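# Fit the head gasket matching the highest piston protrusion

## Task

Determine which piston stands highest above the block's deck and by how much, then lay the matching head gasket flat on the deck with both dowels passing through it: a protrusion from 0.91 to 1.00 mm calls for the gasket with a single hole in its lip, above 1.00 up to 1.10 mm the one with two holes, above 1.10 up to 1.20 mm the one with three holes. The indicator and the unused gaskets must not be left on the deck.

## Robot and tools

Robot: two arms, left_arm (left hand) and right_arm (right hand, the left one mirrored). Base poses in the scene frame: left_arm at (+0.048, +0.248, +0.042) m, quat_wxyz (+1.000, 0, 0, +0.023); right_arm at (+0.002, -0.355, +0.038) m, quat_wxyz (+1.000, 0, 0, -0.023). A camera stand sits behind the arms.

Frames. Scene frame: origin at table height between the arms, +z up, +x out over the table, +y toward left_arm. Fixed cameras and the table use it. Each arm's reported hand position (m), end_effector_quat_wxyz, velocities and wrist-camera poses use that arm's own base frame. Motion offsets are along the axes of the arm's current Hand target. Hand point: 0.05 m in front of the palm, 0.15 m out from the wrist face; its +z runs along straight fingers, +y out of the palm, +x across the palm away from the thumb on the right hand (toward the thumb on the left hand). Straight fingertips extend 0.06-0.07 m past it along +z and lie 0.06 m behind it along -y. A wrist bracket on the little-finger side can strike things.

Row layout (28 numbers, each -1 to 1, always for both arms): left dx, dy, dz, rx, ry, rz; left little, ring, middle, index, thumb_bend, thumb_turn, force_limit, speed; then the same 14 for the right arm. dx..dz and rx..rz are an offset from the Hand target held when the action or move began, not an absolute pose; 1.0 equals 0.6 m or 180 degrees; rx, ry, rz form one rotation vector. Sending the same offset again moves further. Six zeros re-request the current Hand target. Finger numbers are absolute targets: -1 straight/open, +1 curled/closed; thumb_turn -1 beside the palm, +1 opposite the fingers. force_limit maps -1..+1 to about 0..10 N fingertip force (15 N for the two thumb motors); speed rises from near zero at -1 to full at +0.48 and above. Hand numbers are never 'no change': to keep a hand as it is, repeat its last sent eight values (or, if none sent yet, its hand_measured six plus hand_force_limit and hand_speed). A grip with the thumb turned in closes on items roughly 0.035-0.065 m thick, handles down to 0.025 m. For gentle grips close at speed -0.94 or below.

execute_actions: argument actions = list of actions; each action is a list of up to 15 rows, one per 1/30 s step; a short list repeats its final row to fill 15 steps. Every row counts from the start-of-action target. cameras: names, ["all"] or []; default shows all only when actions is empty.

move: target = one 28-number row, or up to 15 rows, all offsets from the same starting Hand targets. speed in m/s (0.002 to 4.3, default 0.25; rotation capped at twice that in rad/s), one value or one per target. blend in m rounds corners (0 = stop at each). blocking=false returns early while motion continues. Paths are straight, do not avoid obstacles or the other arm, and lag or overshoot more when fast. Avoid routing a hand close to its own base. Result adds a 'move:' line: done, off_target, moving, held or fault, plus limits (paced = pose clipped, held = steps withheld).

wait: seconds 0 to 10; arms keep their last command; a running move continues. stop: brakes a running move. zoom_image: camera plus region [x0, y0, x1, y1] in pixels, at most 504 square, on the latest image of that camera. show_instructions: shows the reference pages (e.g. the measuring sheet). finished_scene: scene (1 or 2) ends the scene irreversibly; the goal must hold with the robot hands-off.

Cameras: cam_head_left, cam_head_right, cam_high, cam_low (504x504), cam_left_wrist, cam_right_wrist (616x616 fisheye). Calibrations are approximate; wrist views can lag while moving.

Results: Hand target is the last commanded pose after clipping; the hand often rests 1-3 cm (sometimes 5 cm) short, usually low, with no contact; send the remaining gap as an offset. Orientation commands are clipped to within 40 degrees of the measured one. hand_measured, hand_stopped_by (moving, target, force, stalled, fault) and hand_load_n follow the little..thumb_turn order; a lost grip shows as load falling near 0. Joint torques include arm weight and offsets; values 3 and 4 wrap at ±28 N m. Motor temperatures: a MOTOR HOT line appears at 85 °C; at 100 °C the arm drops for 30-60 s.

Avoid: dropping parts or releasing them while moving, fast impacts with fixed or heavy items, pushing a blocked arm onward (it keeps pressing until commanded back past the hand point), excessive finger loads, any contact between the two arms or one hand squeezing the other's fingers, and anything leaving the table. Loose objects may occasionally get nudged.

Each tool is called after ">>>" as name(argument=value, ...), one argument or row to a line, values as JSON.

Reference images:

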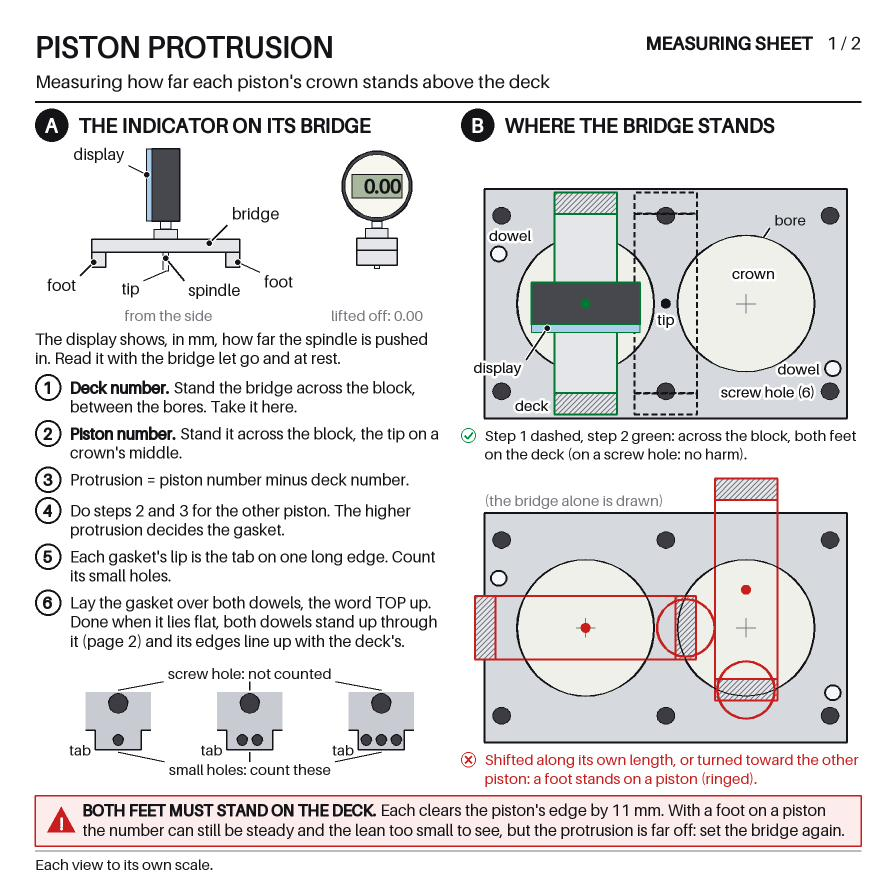

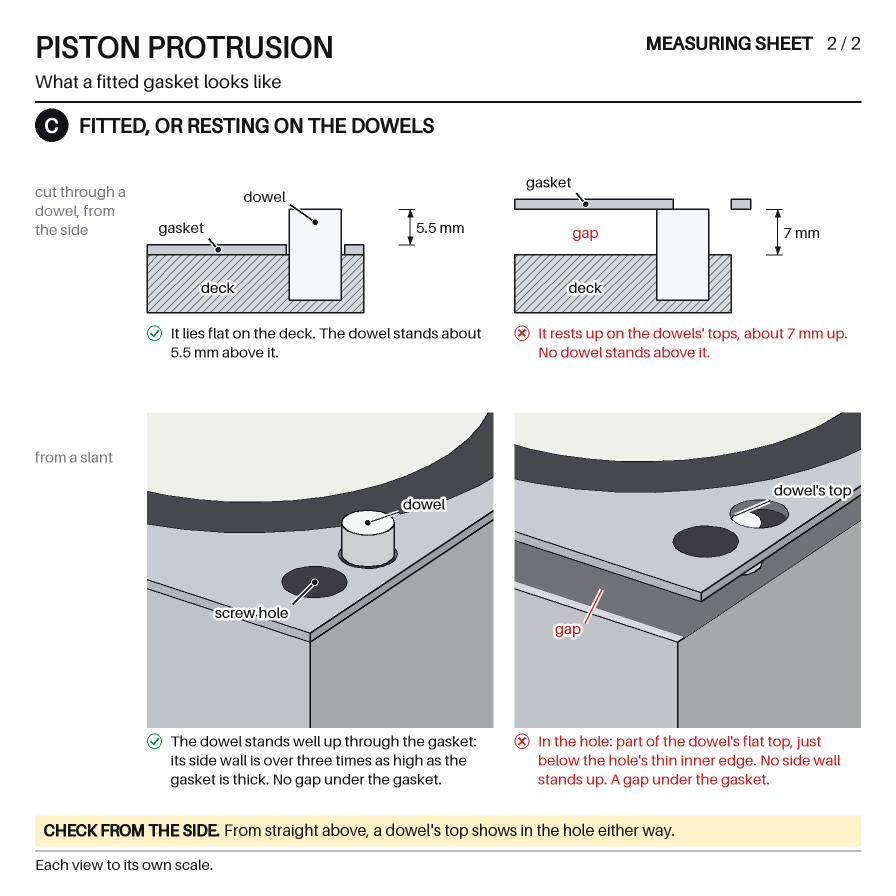

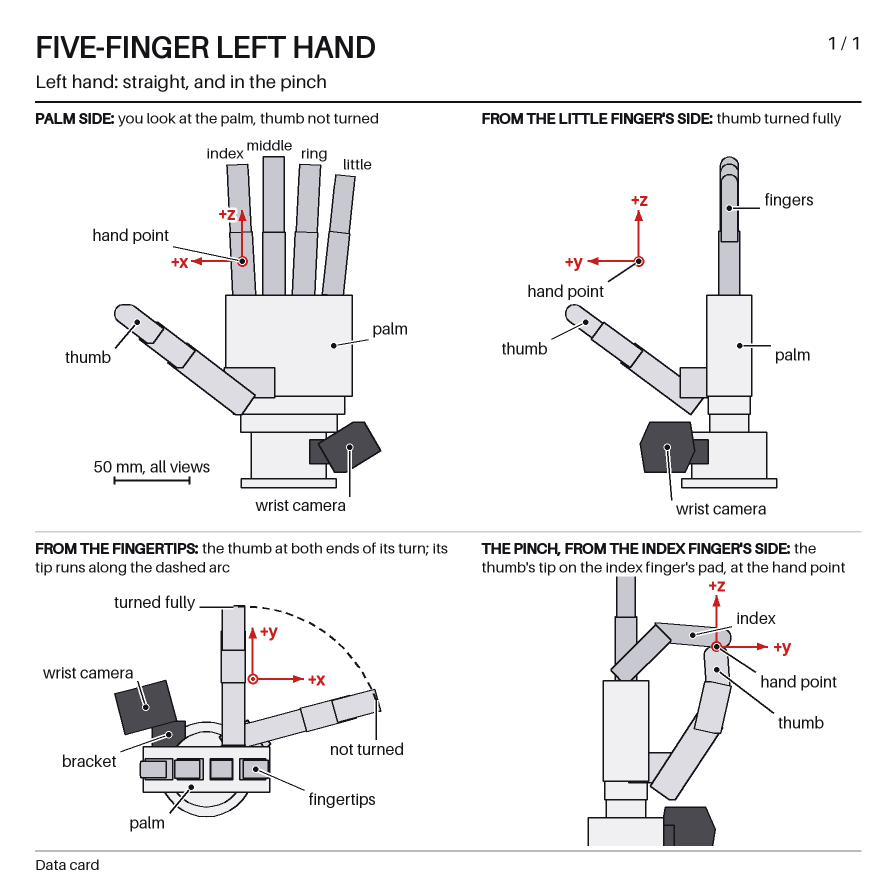

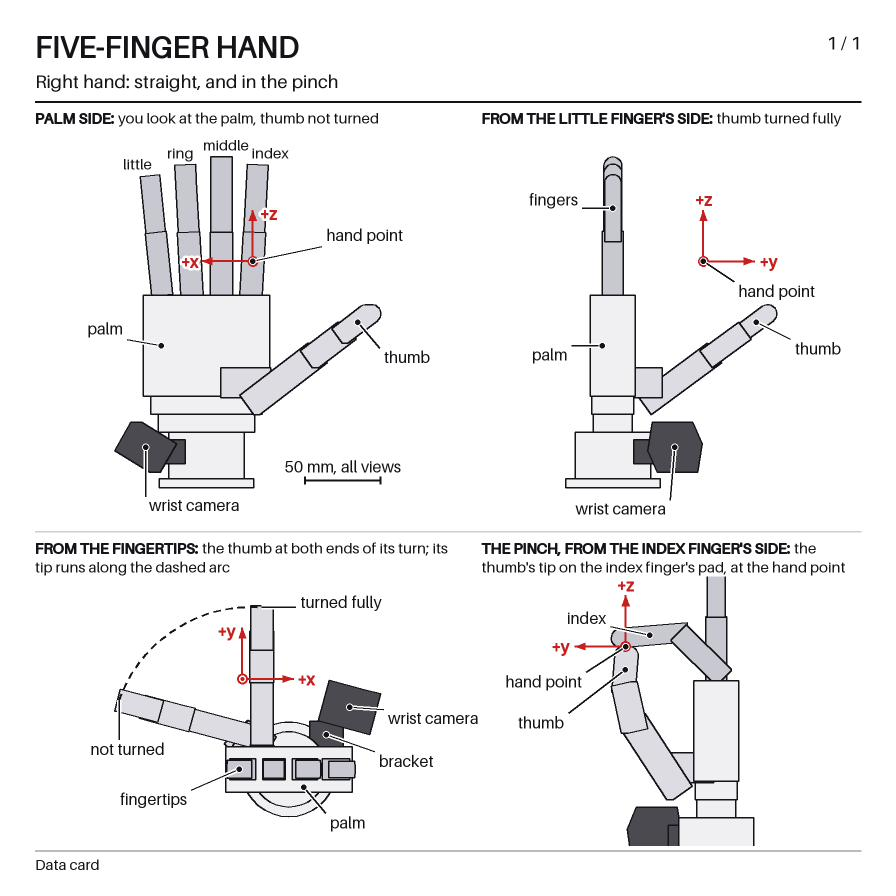

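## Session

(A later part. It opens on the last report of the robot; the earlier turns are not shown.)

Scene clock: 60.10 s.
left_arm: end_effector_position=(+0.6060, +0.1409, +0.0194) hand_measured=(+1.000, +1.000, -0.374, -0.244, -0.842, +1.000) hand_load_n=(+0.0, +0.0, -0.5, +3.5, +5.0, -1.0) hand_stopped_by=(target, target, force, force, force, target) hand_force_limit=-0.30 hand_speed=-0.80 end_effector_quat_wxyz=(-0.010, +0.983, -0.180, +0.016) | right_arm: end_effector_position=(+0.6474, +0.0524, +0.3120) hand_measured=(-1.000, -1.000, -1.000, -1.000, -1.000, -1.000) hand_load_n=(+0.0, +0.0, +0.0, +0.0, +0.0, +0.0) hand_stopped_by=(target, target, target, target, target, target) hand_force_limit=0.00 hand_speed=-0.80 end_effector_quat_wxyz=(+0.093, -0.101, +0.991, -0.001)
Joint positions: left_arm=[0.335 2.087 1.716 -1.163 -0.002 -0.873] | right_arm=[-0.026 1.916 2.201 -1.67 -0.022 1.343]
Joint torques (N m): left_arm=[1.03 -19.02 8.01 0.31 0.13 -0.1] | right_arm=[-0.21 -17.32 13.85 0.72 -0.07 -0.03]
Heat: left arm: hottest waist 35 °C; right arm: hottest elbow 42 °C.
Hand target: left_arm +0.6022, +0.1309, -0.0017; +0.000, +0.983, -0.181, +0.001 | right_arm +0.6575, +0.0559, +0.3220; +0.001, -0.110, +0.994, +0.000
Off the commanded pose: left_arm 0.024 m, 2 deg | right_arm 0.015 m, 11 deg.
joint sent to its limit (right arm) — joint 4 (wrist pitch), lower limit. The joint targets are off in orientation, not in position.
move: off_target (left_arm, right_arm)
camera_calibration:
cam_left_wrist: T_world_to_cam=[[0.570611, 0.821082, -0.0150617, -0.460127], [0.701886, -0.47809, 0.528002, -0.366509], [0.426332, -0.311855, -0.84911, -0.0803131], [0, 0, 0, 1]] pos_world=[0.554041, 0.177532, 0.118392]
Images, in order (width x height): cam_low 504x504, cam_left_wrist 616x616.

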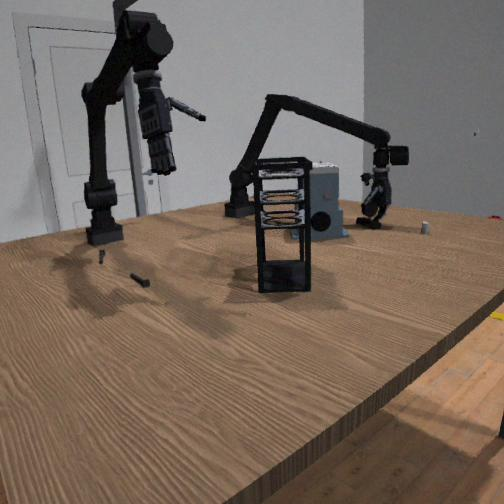

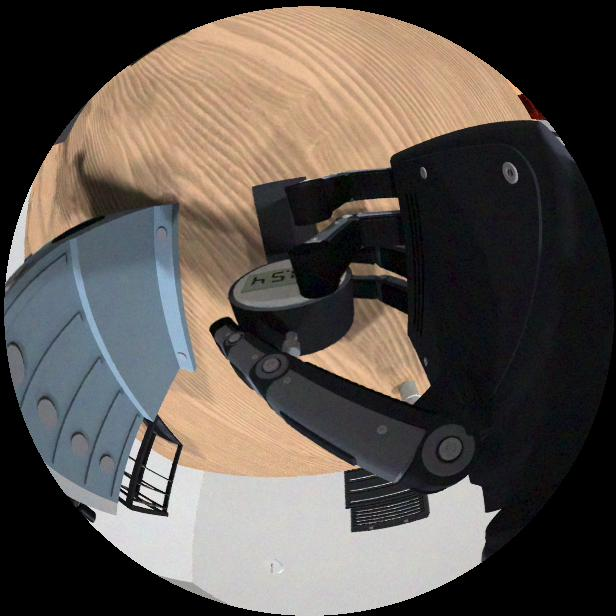

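>>> move(
  target=[
    [0.0,0.0,0.0,0,0,0,1,1,0.5,0.5,0.35,1,0.1,-0.8, 0,0,0,0,0,0,-1,-1,-1,-1,-1,-1,0,-0.8],
  ],
  speed=0.1,
  cameras=["cam_low","cam_left_wrist"],
)

>>> zoom_image(
  camera="cam_left_wrist",
  region=[200, 130, 450, 380],
)

>>> zoom_image(
  camera="cam_low",
  region=[330, 120, 430, 240],
)

Scene clock: 60.90 s.
left_arm: end_effector_position=(+0.6060, +0.1410, +0.0194) hand_measured=(+1.000, +1.000, -0.322, -0.228, -0.838, +1.000) hand_load_n=(+0.0, +0.0, +5.0, +1.0, +7.0, +1.0) hand_stopped_by=(target, target, force, force, force, target) hand_force_limit=0.10 hand_speed=-0.80 end_effector_quat_wxyz=(-0.010, +0.983, -0.180, +0.016) | right_arm: end_effector_position=(+0.6474, +0.0524, +0.3120) hand_measured=(-1.000, -1.000, -1.000, -1.000, -1.000, -1.000) hand_load_n=(+0.0, +0.0, +0.0, +0.0, +0.0, +0.0) hand_stopped_by=(target, target, target, target, target, target) hand_force_limit=0.00 hand_speed=-0.80 end_effector_quat_wxyz=(+0.093, -0.101, +0.991, -0.001)
Joint positions: left_arm=[0.335 2.087 1.716 -1.163 -0.002 -0.873] | right_arm=[-0.026 1.916 2.201 -1.67 -0.022 1.343]
Joint torques (N m): left_arm=[1.03 -18.9 8.03 0.32 0.16 -0.1] | right_arm=[-0.21 -16.97 13.79 0.66 -0.09 -0.03]
Heat: left arm: hottest waist 35 °C; right arm: hottest elbow 42 °C.
Hand target: left_arm +0.6022, +0.1309, -0.0018; +0.000, +0.983, -0.182, +0.001 | right_arm +0.6575, +0.0559, +0.3220; +0.001, -0.110, +0.994, +0.000
Off the commanded pose: left_arm 0.024 m, 2 deg | right_arm 0.015 m, 11 deg.
joint sent to its limit (right arm) — joint 4 (wrist pitch), lower limit. The joint targets are off in orientation, not in position.
move: off_target (left_arm, right_arm)
camera_calibration:
cam_left_wrist: T_world_to_cam=[[0.570589, 0.821105, -0.0146263, -0.460195], [0.702042, -0.478456, 0.527462, -0.366349], [0.426104, -0.311232, -0.849453, -0.0801825], [0, 0, 0, 1]] pos_world=[0.553941, 0.177631, 0.118393]
Images, in order (width x height): cam_low 504x504, cam_left_wrist 616x616.

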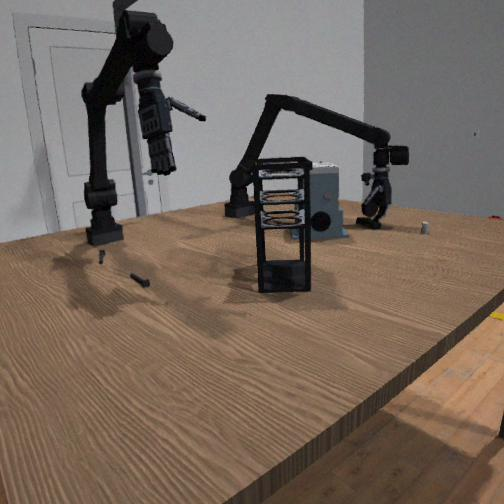

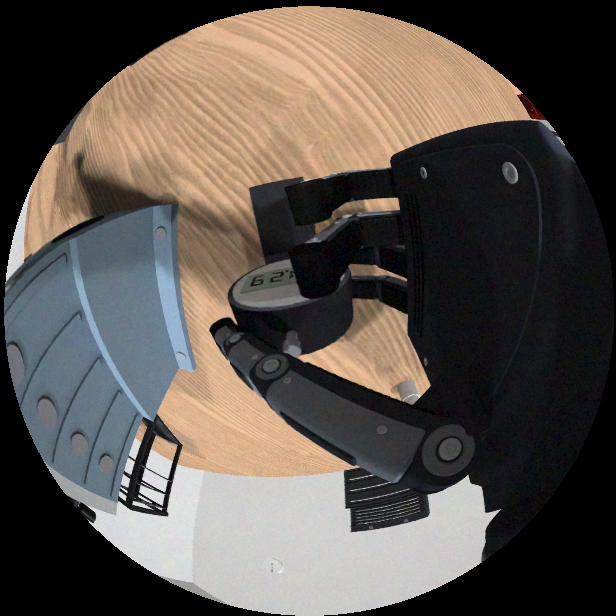

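Scaled by 2.016 from the camera's 616x616 image, which has a finer 880x880 frame.

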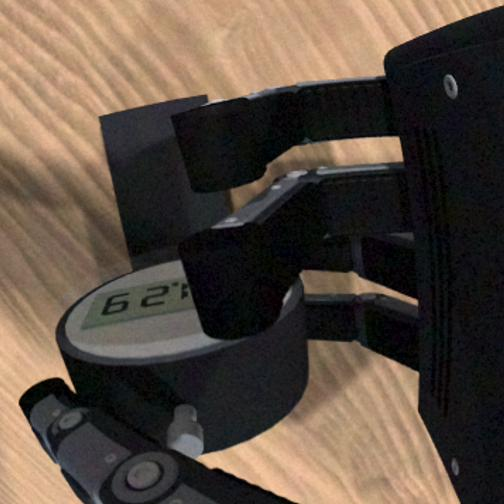

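Scaled by 4.200 from the camera's 504x504 image, which has a finer 720x720 frame.

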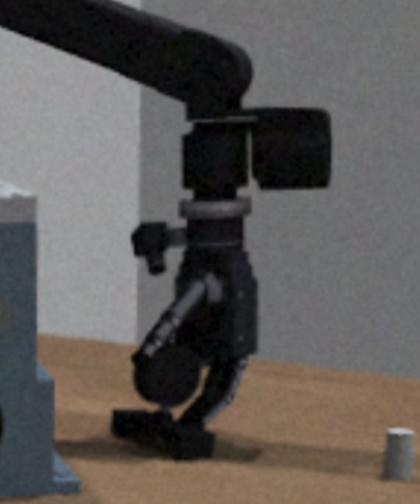

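>>> move(
  target=[
    [0.0,0.0,0.0,0,0,0,1,1,0.5,0.6,0.35,1,0.1,-0.8, 0,0,0,0,0,0,-1,-1,-1,-1,-1,-1,0,-0.8],
  ],
  speed=0.1,
)

Scene clock: 62.73 s.
left_arm: end_effector_position=(+0.6063, +0.1405, +0.0200) hand_measured=(+1.000, +1.000, -0.322, +0.508, -0.838, +1.000) hand_load_n=(+0.0, -0.5, +3.0, +5.0, +5.0, -3.0) hand_stopped_by=(target, target, force, force, force, target) hand_force_limit=0.10 hand_speed=-0.80 end_effector_quat_wxyz=(-0.009, +0.983, -0.180, +0.017) | right_arm: end_effector_position=(+0.6474, +0.0524, +0.3120) hand_measured=(-1.000, -1.000, -1.000, -1.000, -1.000, -1.000) hand_load_n=(+0.0, +0.0, +0.0, +0.0, +0.0, +0.0) hand_stopped_by=(target, target, target, target, target, target) hand_force_limit=0.00 hand_speed=-0.80 end_effector_quat_wxyz=(+0.093, -0.101, +0.991, -0.001)
Joint positions: left_arm=[0.335 2.086 1.716 -1.163 0.001 -0.873] | right_arm=[-0.026 1.916 2.201 -1.67 -0.022 1.343]
Joint torques (N m): left_arm=[1.03 -18.84 8.01 0.31 0.04 -0.1] | right_arm=[-0.21 -17.08 13.83 0.69 -0.08 -0.04]
Heat: left arm: hottest waist 35 °C; right arm: hottest elbow 42 °C.
Hand target: left_arm +0.6022, +0.1309, -0.0017; +0.000, +0.983, -0.182, +0.001 | right_arm +0.6575, +0.0559, +0.3220; +0.001, -0.110, +0.994, +0.000
Off the commanded pose: left_arm 0.024 m, 2 deg | right_arm 0.015 m, 11 deg.
joint sent to its limit (right arm) — joint 4 (wrist pitch), lower limit. The joint targets are off in orientation, not in position.
move: off_target (left_arm, right_arm)

>>> wait(
  seconds=0,
  cameras=["cam_low","cam_left_wrist","cam_high"],
)

>>> zoom_image(
  camera="cam_left_wrist",
  region=[200, 130, 450, 380],
)

>>> zoom_image(
  camera="cam_low",
  region=[330, 120, 430, 240],
)

>>> zoom_image(
  camera="cam_high",
  region=[380, 200, 480, 320],
)

Scene clock: 63.00 s.
left_arm: end_effector_position=(+0.6063, +0.1405, +0.0200) hand_measured=(+1.000, +1.000, -0.322, +0.508, -0.838, +1.000) hand_load_n=(+0.0, -0.5, +3.0, +4.5, +5.5, -3.0) hand_stopped_by=(target, target, force, force, force, target) hand_force_limit=0.10 hand_speed=-0.80 end_effector_quat_wxyz=(-0.009, +0.983, -0.180, +0.017) | right_arm: end_effector_position=(+0.6474, +0.0524, +0.3120) hand_measured=(-1.000, -1.000, -1.000, -1.000, -1.000, -1.000) hand_load_n=(+0.0, +0.0, +0.5, +0.0, +0.0, +0.0) hand_stopped_by=(target, target, target, target, target, target) hand_force_limit=0.00 hand_speed=-0.80 end_effector_quat_wxyz=(+0.093, -0.101, +0.991, -0.001)
Joint positions: left_arm=[0.335 2.086 1.716 -1.163 0.001 -0.873] | right_arm=[-0.026 1.916 2.201 -1.67 -0.022 1.343]
Joint torques (N m): left_arm=[1.03 -18.9 8.01 0.32 0.04 -0.09] | right_arm=[-0.26 -17.32 13.85 0.68 -0.1 -0.03]
Heat: left arm: hottest waist 35 °C; right arm: hottest elbow 42 °C.
Hand target: left_arm +0.6022, +0.1309, -0.0017; +0.000, +0.983, -0.182, +0.001 | right_arm +0.6575, +0.0559, +0.3220; +0.001, -0.110, +0.994, +0.000
Off the commanded pose: left_arm 0.024 m, 2 deg | right_arm 0.015 m, 11 deg.
camera_calibration:
cam_left_wrist: T_world_to_cam=[[0.570658, 0.821036, -0.0157878, -0.459887], [0.701117, -0.477119, 0.529898, -0.366839], [0.427533, -0.31346, -0.847914, -0.0804742], [0, 0, 0, 1]] pos_world=[0.55404, 0.177333, 0.118891]
Images, in order (width x height): cam_high 504x504, cam_low 504x504, cam_left_wrist 616x616.

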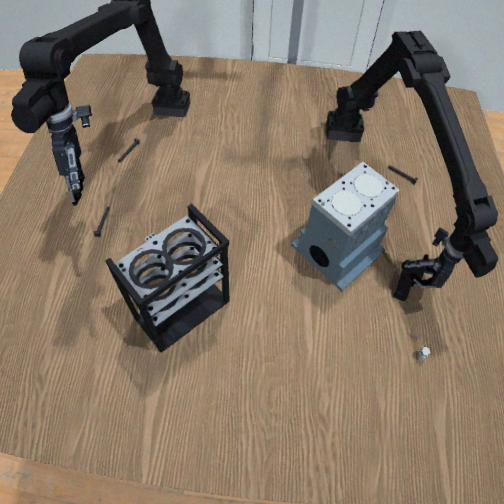

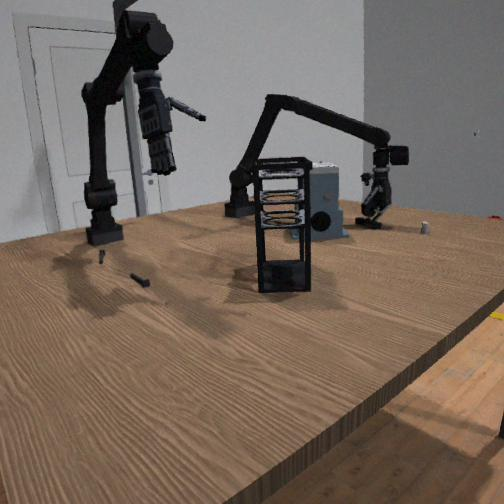

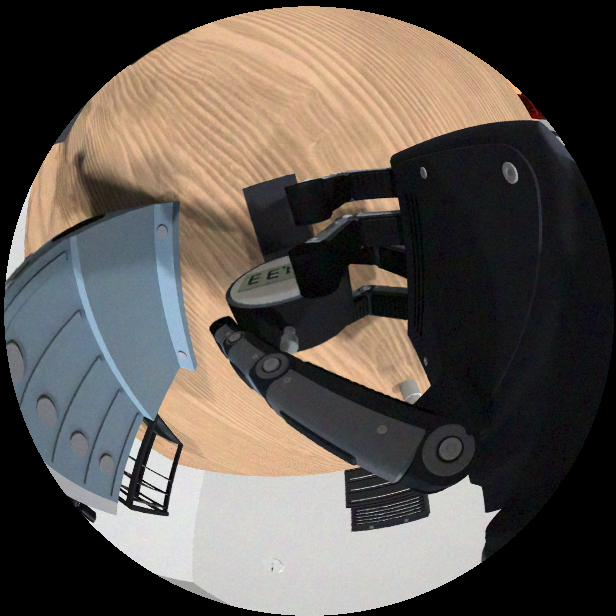

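Scaled by 2.016 from the camera's 616x616 image, which has a finer 880x880 frame.

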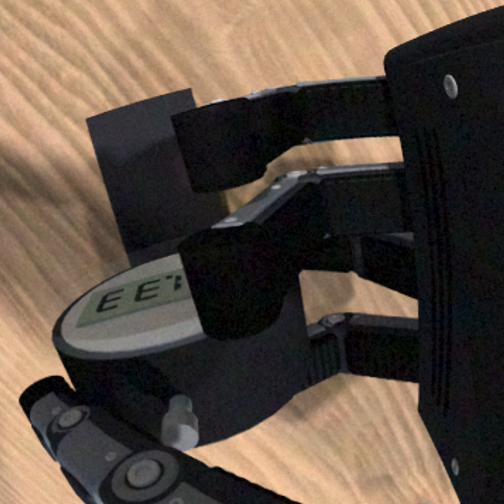

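Scaled by 4.200 from the camera's 504x504 image, which has a finer 720x720 frame.

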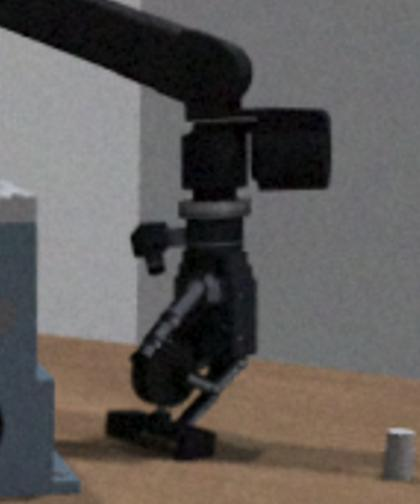

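Scaled by 4.200 from the camera's 504x504 image, which has a finer 720x720 frame.

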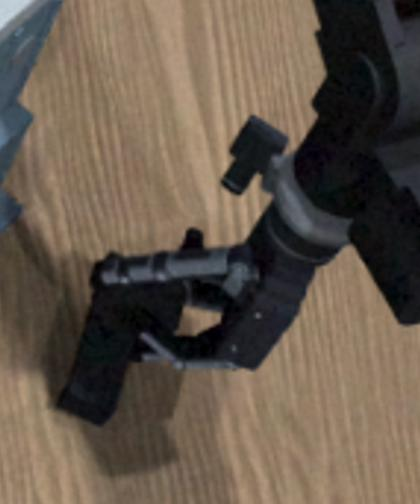

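>>> move(
  target=[
    [0.0,0.0,0.0,0,0,0,1,1,-0.33,-0.5,-0.84,1,0.1,-0.7, 0,0,0,0,0,0,-1,-1,-1,-1,-1,-1,0,-0.8],
    [0.0,0.0,0.0,0,0,0,1,1,-0.5,-0.5,-1,1,0.1,-0.8, 0,0,0,0,0,0,-1,-1,-1,-1,-1,-1,0,-0.8],
  ],
  speed=0.1,
  cameras=["cam_low","cam_left_wrist","cam_high"],
)

>>> zoom_image(
  camera="cam_left_wrist",
  region=[200, 130, 450, 380],
)

>>> zoom_image(
  camera="cam_low",
  region=[330, 120, 430, 240],
)

>>> zoom_image(
  camera="cam_high",
  region=[380, 200, 480, 320],
)

Scene clock: 66.73 s.
left_arm: end_effector_position=(+0.6054, +0.1386, +0.0212) hand_measured=(+1.000, +1.000, -0.498, -0.500, -1.000, +1.000) hand_load_n=(+0.5, +0.0, -5.0, +0.0, +0.0, +0.0) hand_stopped_by=(target, target, target, target, target, target) hand_force_limit=0.10 hand_speed=-0.80 end_effector_quat_wxyz=(-0.006, +0.983, -0.180, +0.016) | right_arm: end_effector_position=(+0.6474, +0.0524, +0.3120) hand_measured=(-1.000, -1.000, -1.000, -1.000, -1.000, -1.000) hand_load_n=(+0.0, +0.0, +0.0, +0.0, +0.0, +0.0) hand_stopped_by=(target, target, target, target, target, target) hand_force_limit=0.00 hand_speed=-0.80 end_effector_quat_wxyz=(+0.093, -0.101, +0.991, -0.001)
Joint positions: left_arm=[0.334 2.084 1.716 -1.169 0.005 -0.875] | right_arm=[-0.026 1.916 2.201 -1.67 -0.022 1.343]
Joint torques (N m): left_arm=[1.08 -18.73 7.98 0.58 -0.12 -0.08] | right_arm=[-0.26 -17.44 13.86 0.68 -0.08 -0.02]
Motor temperatures (°C): left_arm=[35 31 35 31 29 28] | right_arm=[37 34 43 28 25 34]
Heat: left arm: hottest waist 35 °C; right arm: hottest elbow 43 °C.
Hand target: left_arm +0.6022, +0.1308, -0.0018; +0.000, +0.983, -0.182, +0.000 | right_arm +0.6575, +0.0559, +0.3220; +0.001, -0.110, +0.994, +0.000
Off the commanded pose: left_arm 0.024 m, 2 deg | right_arm 0.015 m, 11 deg.
joint sent to its limit (right arm) — joint 4 (wrist pitch), lower limit. The joint targets are off in orientation, not in position.
move: off_target (left_arm, right_arm); target 2's new numbers were sent with left_arm's hand 0.025 m and 2 deg from that target
camera_calibration:
cam_left_wrist: T_world_to_cam=[[0.570058, 0.821316, -0.0217597, -0.457437], [0.703028, -0.473909, 0.530247, -0.36945], [0.425189, -0.31757, -0.847564, -0.0777107], [0, 0, 0, 1]] pos_world=[0.553541, 0.175936, 0.120081]
Images, in order (width x height): cam_high 504x504, cam_low 504x504, cam_left_wrist 616x616.

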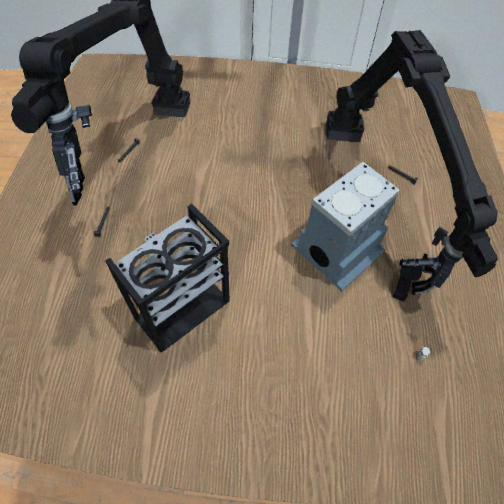

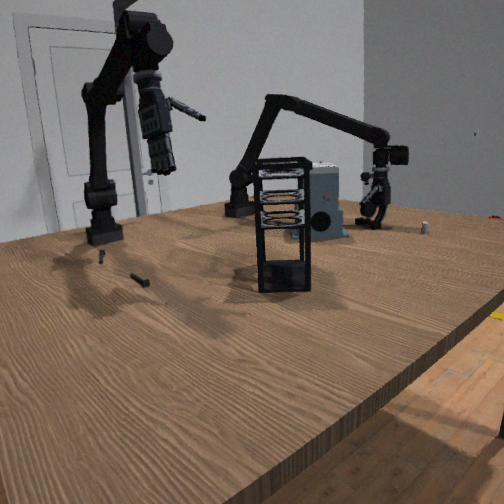

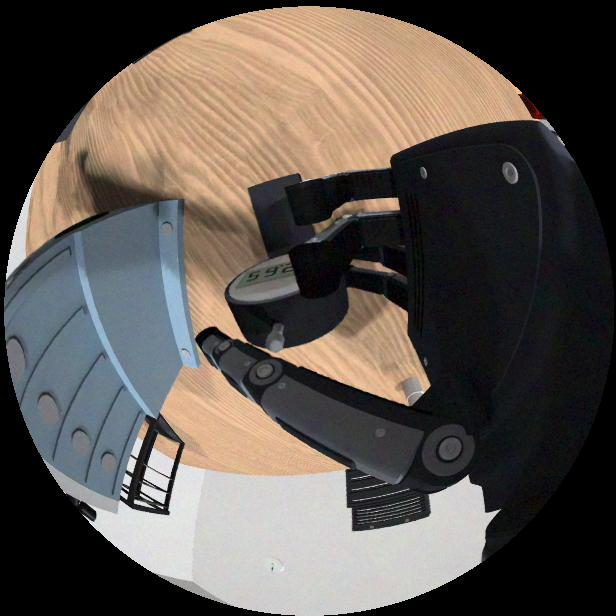

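Scaled by 2.016 from the camera's 616x616 image, which has a finer 880x880 frame.

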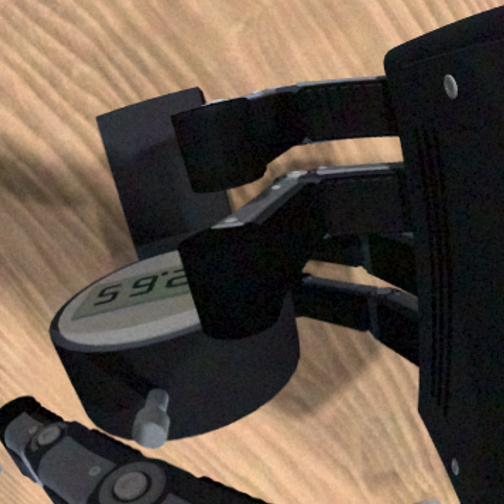

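Scaled by 4.200 from the camera's 504x504 image, which has a finer 720x720 frame.

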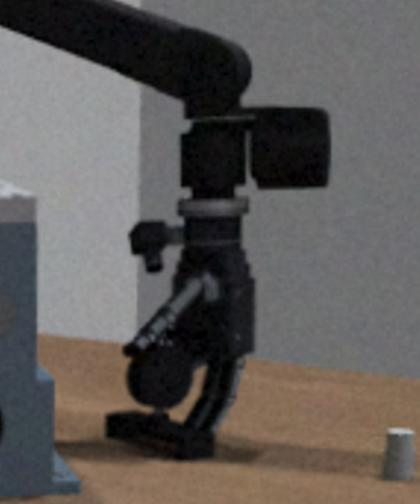

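Scaled by 4.200 from the camera's 504x504 image, which has a finer 720x720 frame.

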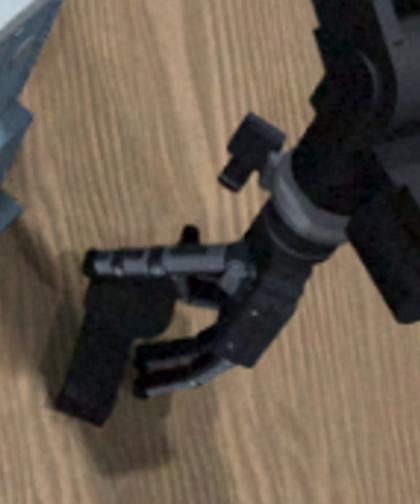

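>>> move(
  target=[
    [0.0,0.01,-0.07,0,0,0,1,1,-0.5,-0.5,-1,1,0.1,-0.8, 0,0,0,0,0,0,-1,-1,-1,-1,-1,-1,0,-0.8],
  ],
  speed=0.1,
  cameras=["cam_low","cam_left_wrist"],
)

>>> zoom_image(
  camera="cam_left_wrist",
  region=[200, 130, 450, 380],
)

Scene clock: 68.90 s.
left_arm: end_effector_position=(+0.5912, +0.1313, +0.0228) hand_measured=(+1.000, +1.000, -0.498, -0.500, -1.000, +1.000) hand_load_n=(+0.0, +0.0, +0.5, +0.0, +0.0, +0.0) hand_stopped_by=(target, target, target, target, target, target) hand_force_limit=0.10 hand_speed=-0.80 end_effector_quat_wxyz=(+0.007, +0.984, -0.179, -0.010) | right_arm: end_effector_position=(+0.6474, +0.0524, +0.3120) hand_measured=(-1.000, -1.000, -1.000, -1.000, -1.000, -1.000) hand_load_n=(+0.0, +0.0, +0.0, +0.0, +0.0, +0.0) hand_stopped_by=(target, target, target, target, target, target) hand_force_limit=0.00 hand_speed=-0.80 end_effector_quat_wxyz=(+0.093, -0.101, +0.991, -0.001)
Joint positions: left_arm=[0.329 2.083 1.716 -1.229 0.003 -0.881] | right_arm=[-0.026 1.916 2.201 -1.67 -0.022 1.343]
Joint torques (N m): left_arm=[0.91 -23 10.43 -0.47 -0.02 -0.1] | right_arm=[-0.26 -17.26 13.85 0.69 -0.07 -0.03]
Heat: left arm: hottest waist 35 °C; right arm: hottest elbow 43 °C.
Hand target: left_arm +0.6001, +0.1254, +0.0402; +0.000, +0.983, -0.181, +0.001 | right_arm +0.6575, +0.0559, +0.3220; +0.001, -0.110, +0.994, +0.000
Off the commanded pose: left_arm 0.020 m, 1 deg | right_arm 0.015 m, 11 deg.
joint sent to its limit (right arm) — joint 4 (wrist pitch), lower limit. The joint targets are off in orientation, not in position.
move: off_target (left_arm, right_arm)
camera_calibration:
cam_left_wrist: T_world_to_cam=[[0.566361, 0.821372, -0.0676999, -0.440131], [0.732446, -0.463977, 0.498245, -0.381683], [0.377834, -0.331773, -0.864389, -0.0424226], [0, 0, 0, 1]] pos_world=[0.544864, 0.170345, 0.123705]
Images, in order (width x height): cam_low 504x504, cam_left_wrist 616x616.

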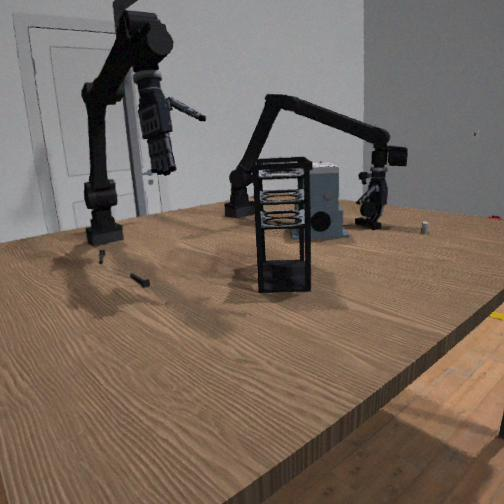

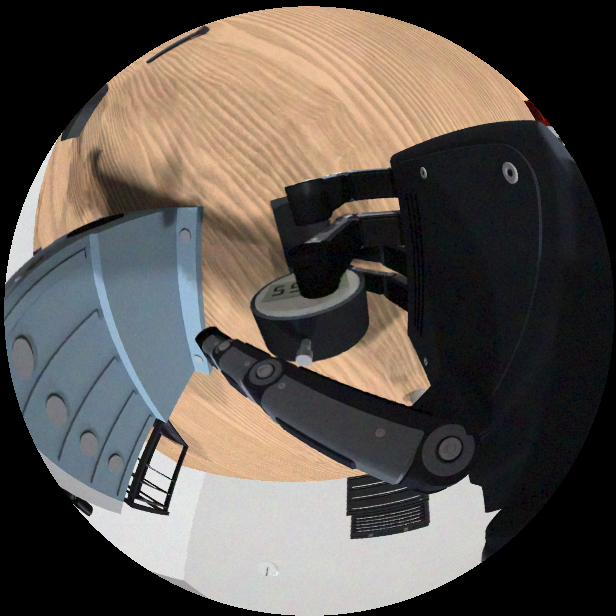

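Scaled by 2.016 from the camera's 616x616 image, which has a finer 880x880 frame.

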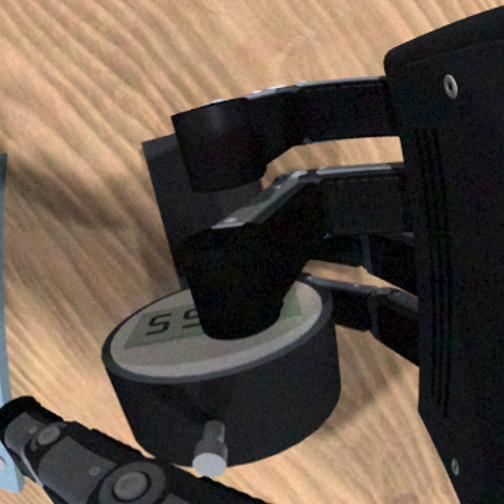

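>>> move(
  target=[
    [0.03,0.0,0.0,0,0,0,1,1,-0.5,-0.5,-1,1,0.1,-0.8, 0,0,0,0,0,0,-1,-1,-1,-1,-1,-1,0,-0.8],
  ],
  speed=0.1,
  cameras=["cam_low","cam_left_wrist"],
)

>>> zoom_image(
  camera="cam_left_wrist",
  region=[200, 130, 450, 380],
)

Scene clock: 70.50 s.
left_arm: end_effector_position=(+0.5953, +0.1219, +0.0297) hand_measured=(+1.000, +1.000, -0.500, -0.500, -1.000, +1.000) hand_load_n=(+0.0, +0.0, +0.5, +0.0, +0.0, +0.0) hand_stopped_by=(target, target, target, target, target, target) hand_force_limit=0.10 hand_speed=-0.80 end_effector_quat_wxyz=(+0.007, +0.983, -0.180, -0.014) | right_arm: end_effector_position=(+0.6474, +0.0524, +0.3120) hand_measured=(-1.000, -1.000, -1.000, -1.000, -1.000, -1.000) hand_load_n=(+0.0, +0.0, +0.0, +0.0, +0.0, +0.0) hand_stopped_by=(target, target, target, target, target, target) hand_force_limit=0.00 hand_speed=-0.80 end_effector_quat_wxyz=(+0.093, -0.101, +0.991, -0.001)
Joint positions: left_arm=[0.312 2.083 1.735 -1.254 0 -0.896] | right_arm=[-0.026 1.916 2.201 -1.67 -0.022 1.343]
Joint torques (N m): left_arm=[0.85 -19.9 13.7 -0.44 0.13 -0.11] | right_arm=[0.03 -17.14 13.9 0.66 -0.08 -0.03]
Heat: left arm: hottest waist 35 °C; right arm: hottest elbow 43 °C.
Hand target: left_arm +0.6168, +0.1188, +0.0402; +0.000, +0.983, -0.182, +0.000 | right_arm +0.6575, +0.0559, +0.3220; +0.001, -0.110, +0.994, +0.000
Off the commanded pose: left_arm 0.024 m, 2 deg | right_arm 0.015 m, 11 deg.
joint sent to its limit (right arm) — joint 4 (wrist pitch), lower limit. The joint targets are off in orientation, not in position.
move: off_target (left_arm, right_arm)
camera_calibration:
cam_left_wrist: T_world_to_cam=[[0.567851, 0.820136, -0.0701509, -0.43486], [0.734574, -0.46646, 0.492763, -0.39325], [0.37141, -0.331347, -0.867331, -0.037324], [0, 0, 0, 1]] pos_world=[0.54967, 0.160842, 0.130901]
Images, in order (width x height): cam_low 504x504, cam_left_wrist 616x616.

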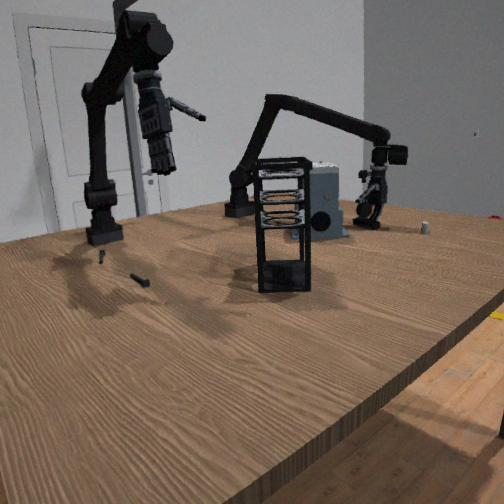

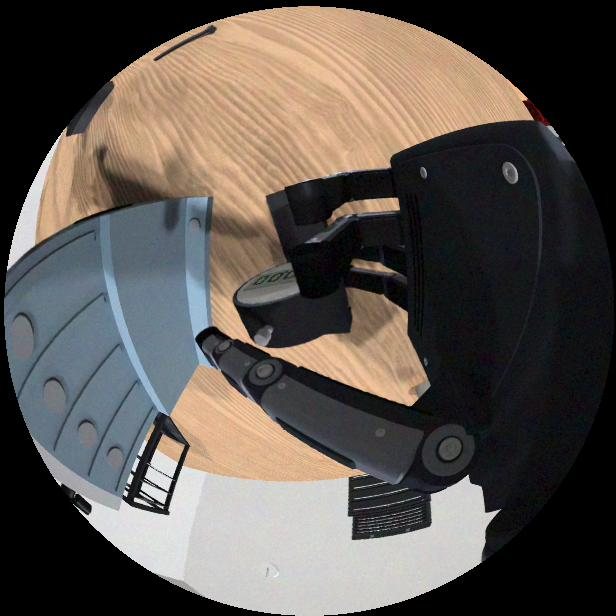

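Scaled by 2.016 from the camera's 616x616 image, which has a finer 880x880 frame.

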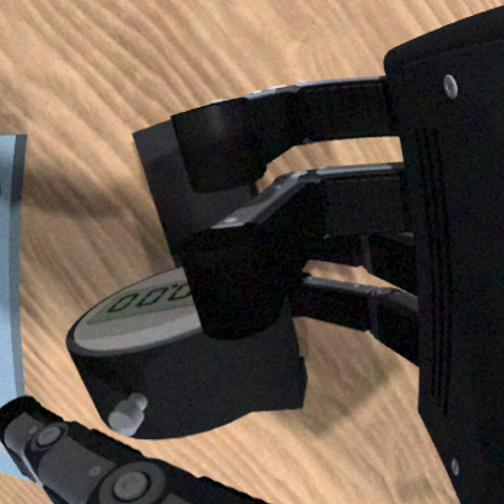

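>>> wait(
  seconds=0,
  cameras=["cam_low","cam_high"],
)

>>> zoom_image(
  camera="cam_low",
  region=[350, 170, 410, 240],
)

>>> zoom_image(
  camera="cam_high",
  region=[380, 220, 470, 320],
)

Scene clock: 70.97 s.
left_arm: end_effector_position=(+0.5953, +0.1219, +0.0297) hand_measured=(+1.000, +1.000, -0.500, -0.500, -1.000, +1.000) hand_load_n=(+0.5, +0.0, +1.0, +0.0, +0.0, +0.0) hand_stopped_by=(target, target, target, target, target, target) hand_force_limit=0.10 hand_speed=-0.80 end_effector_quat_wxyz=(+0.007, +0.983, -0.180, -0.014) | right_arm: end_effector_position=(+0.6474, +0.0524, +0.3120) hand_measured=(-1.000, -1.000, -1.000, -1.000, -1.000, -1.000) hand_load_n=(+0.0, +0.0, +0.0, +0.0, +0.0, +0.0) hand_stopped_by=(target, target, target, target, target, target) hand_force_limit=0.00 hand_speed=-0.80 end_effector_quat_wxyz=(+0.093, -0.101, +0.991, -0.001)
Joint positions: left_arm=[0.312 2.083 1.735 -1.254 0 -0.896] | right_arm=[-0.026 1.916 2.201 -1.67 -0.022 1.343]
Joint torques (N m): left_arm=[0.85 -19.96 13.7 -0.43 0.12 -0.11] | right_arm=[0.09 -17.03 13.82 0.69 -0.08 -0.03]
Heat: left arm: hottest waist 35 °C; right arm: hottest elbow 43 °C.
Hand target: left_arm +0.6168, +0.1188, +0.0402; +0.000, +0.983, -0.182, +0.000 | right_arm +0.6575, +0.0559, +0.3220; +0.001, -0.110, +0.994, +0.000
Off the commanded pose: left_arm 0.024 m, 2 deg | right_arm 0.015 m, 11 deg.
Images, in order (width x height): cam_high 504x504, cam_low 504x504.

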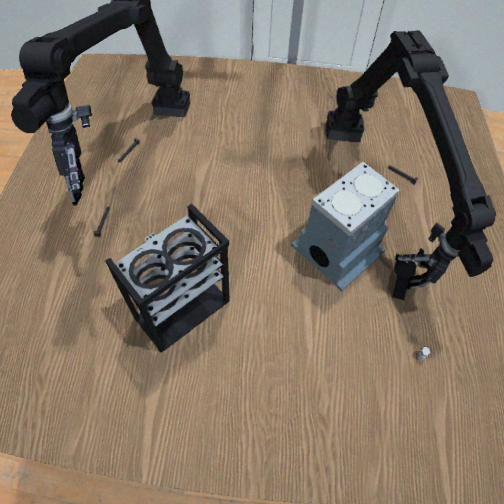

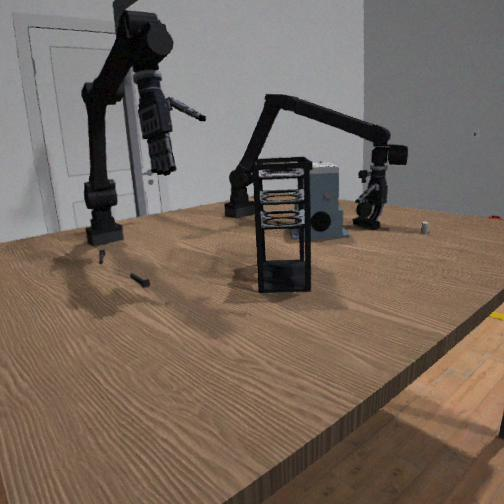

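Scaled by 7.200 from the camera's 504x504 image, which has a finer 720x720 frame.

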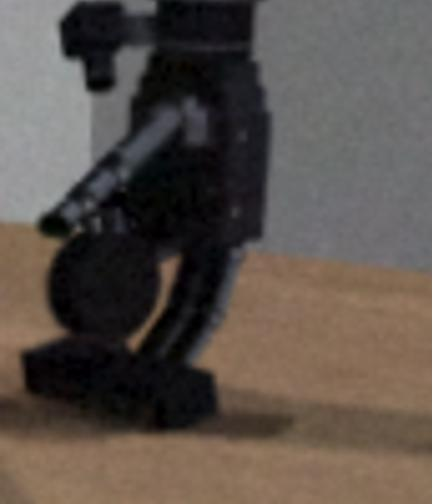

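Scaled by 5.040 from the camera's 504x504 image, which has a finer 720x720 frame.

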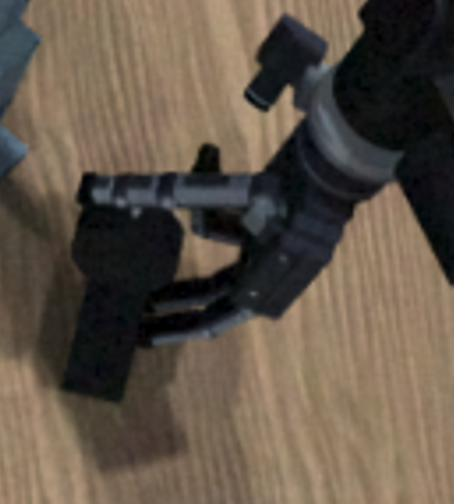

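>>> move(
  target=[
    [-0.02,-0.02,0.05,0,0,0,1,1,-0.5,-0.5,-1,1,0.1,-0.8, 0,0,0,0,0,0,-1,-1,-1,-1,-1,-1,0,-0.8],
  ],
  speed=0.1,
  cameras=["cam_low","cam_left_wrist"],
)

>>> zoom_image(
  camera="cam_left_wrist",
  region=[200, 130, 450, 380],
)

>>> zoom_image(
  camera="cam_low",
  region=[350, 170, 410, 240],
)

Scene clock: 73.03 s.
left_arm: end_effector_position=(+0.6043, +0.1258, +0.0231) hand_measured=(+1.000, +1.000, -0.498, -0.500, -1.000, +1.000) hand_load_n=(+0.0, +0.0, +0.0, +0.5, +0.0, +0.0) hand_stopped_by=(target, target, target, target, target, target) hand_force_limit=0.10 hand_speed=-0.80 end_effector_quat_wxyz=(-0.001, +0.983, -0.182, +0.000) | right_arm: end_effector_position=(+0.6474, +0.0524, +0.3120) hand_measured=(-1.000, -1.000, -1.000, -1.000, -1.000, -1.000) hand_load_n=(+0.0, +0.0, +0.0, +0.0, +0.0, +0.0) hand_stopped_by=(target, target, target, target, target, target) hand_force_limit=0.00 hand_speed=-0.80 end_effector_quat_wxyz=(+0.093, -0.101, +0.991, -0.001)
Joint positions: left_arm=[0.313 2.093 1.735 -1.213 -0.001 -0.891] | right_arm=[-0.026 1.916 2.201 -1.67 -0.022 1.343]
Joint torques (N m): left_arm=[2.73 -18.78 10.37 0.7 0.12 0.07] | right_arm=[-0.32 -17.03 13.82 0.69 -0.09 -0.04]
Heat: left arm: hottest elbow 36 °C; right arm: hottest elbow 43 °C.
Hand target: left_arm +0.6099, +0.1344, +0.0102; +0.000, +0.983, -0.182, +0.000 | right_arm +0.6575, +0.0559, +0.3220; +0.001, -0.110, +0.994, +0.000
Off the commanded pose: left_arm 0.016 m, 0 deg | right_arm 0.015 m, 11 deg.
joint sent to its limit (right arm) — joint 4 (wrist pitch), lower limit. The joint targets are off in orientation, not in position.
move: off_target (left_arm, right_arm)
camera_calibration:
cam_left_wrist: T_world_to_cam=[[0.57269, 0.818541, -0.0449088, -0.446984], [0.717974, -0.474382, 0.509387, -0.384157], [0.39565, -0.323964, -0.859365, -0.0608216], [0, 0, 0, 1]] pos_world=[0.555862, 0.163934, 0.123343]
Images, in order (width x height): cam_low 504x504, cam_left_wrist 616x616.

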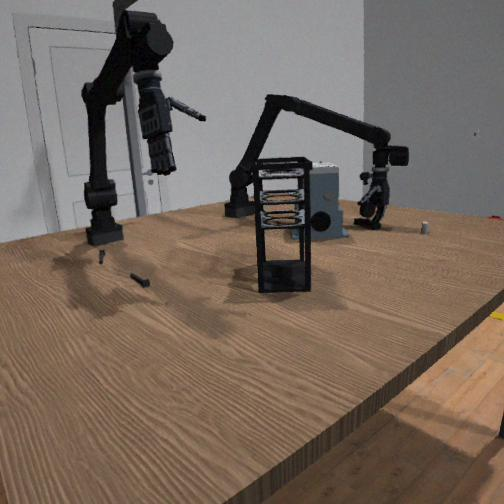

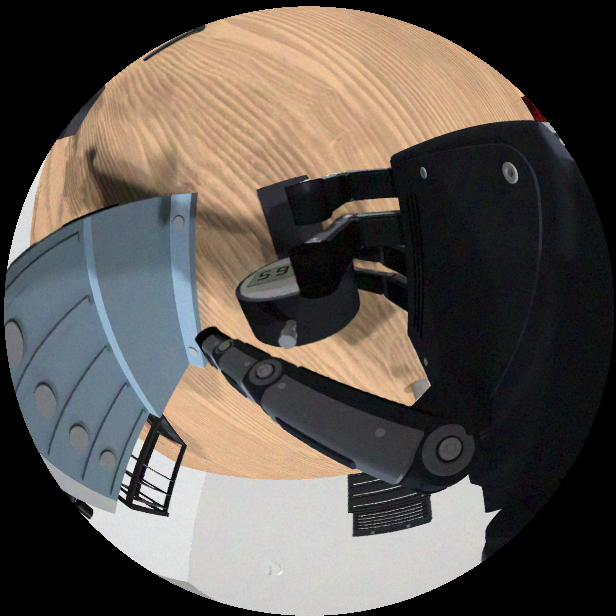

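Scaled by 2.016 from the camera's 616x616 image, which has a finer 880x880 frame.

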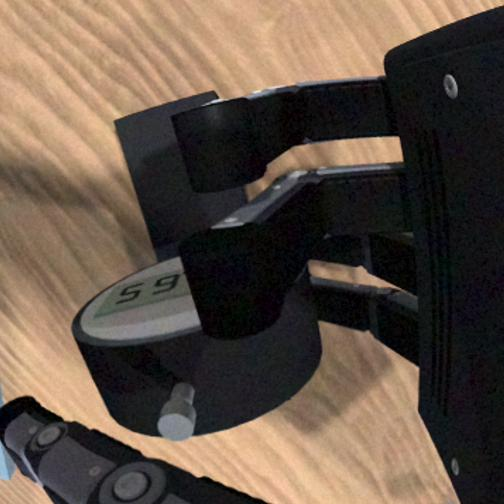

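Scaled by 7.200 from the camera's 504x504 image, which has a finer 720x720 frame.

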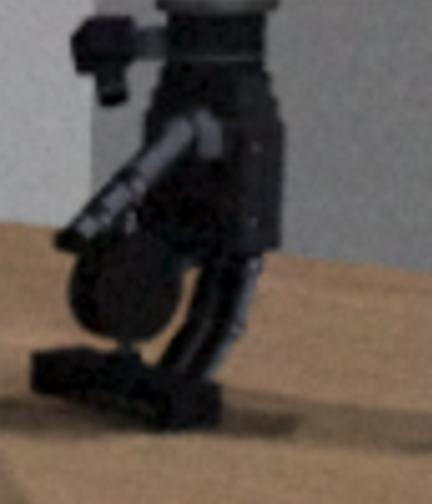

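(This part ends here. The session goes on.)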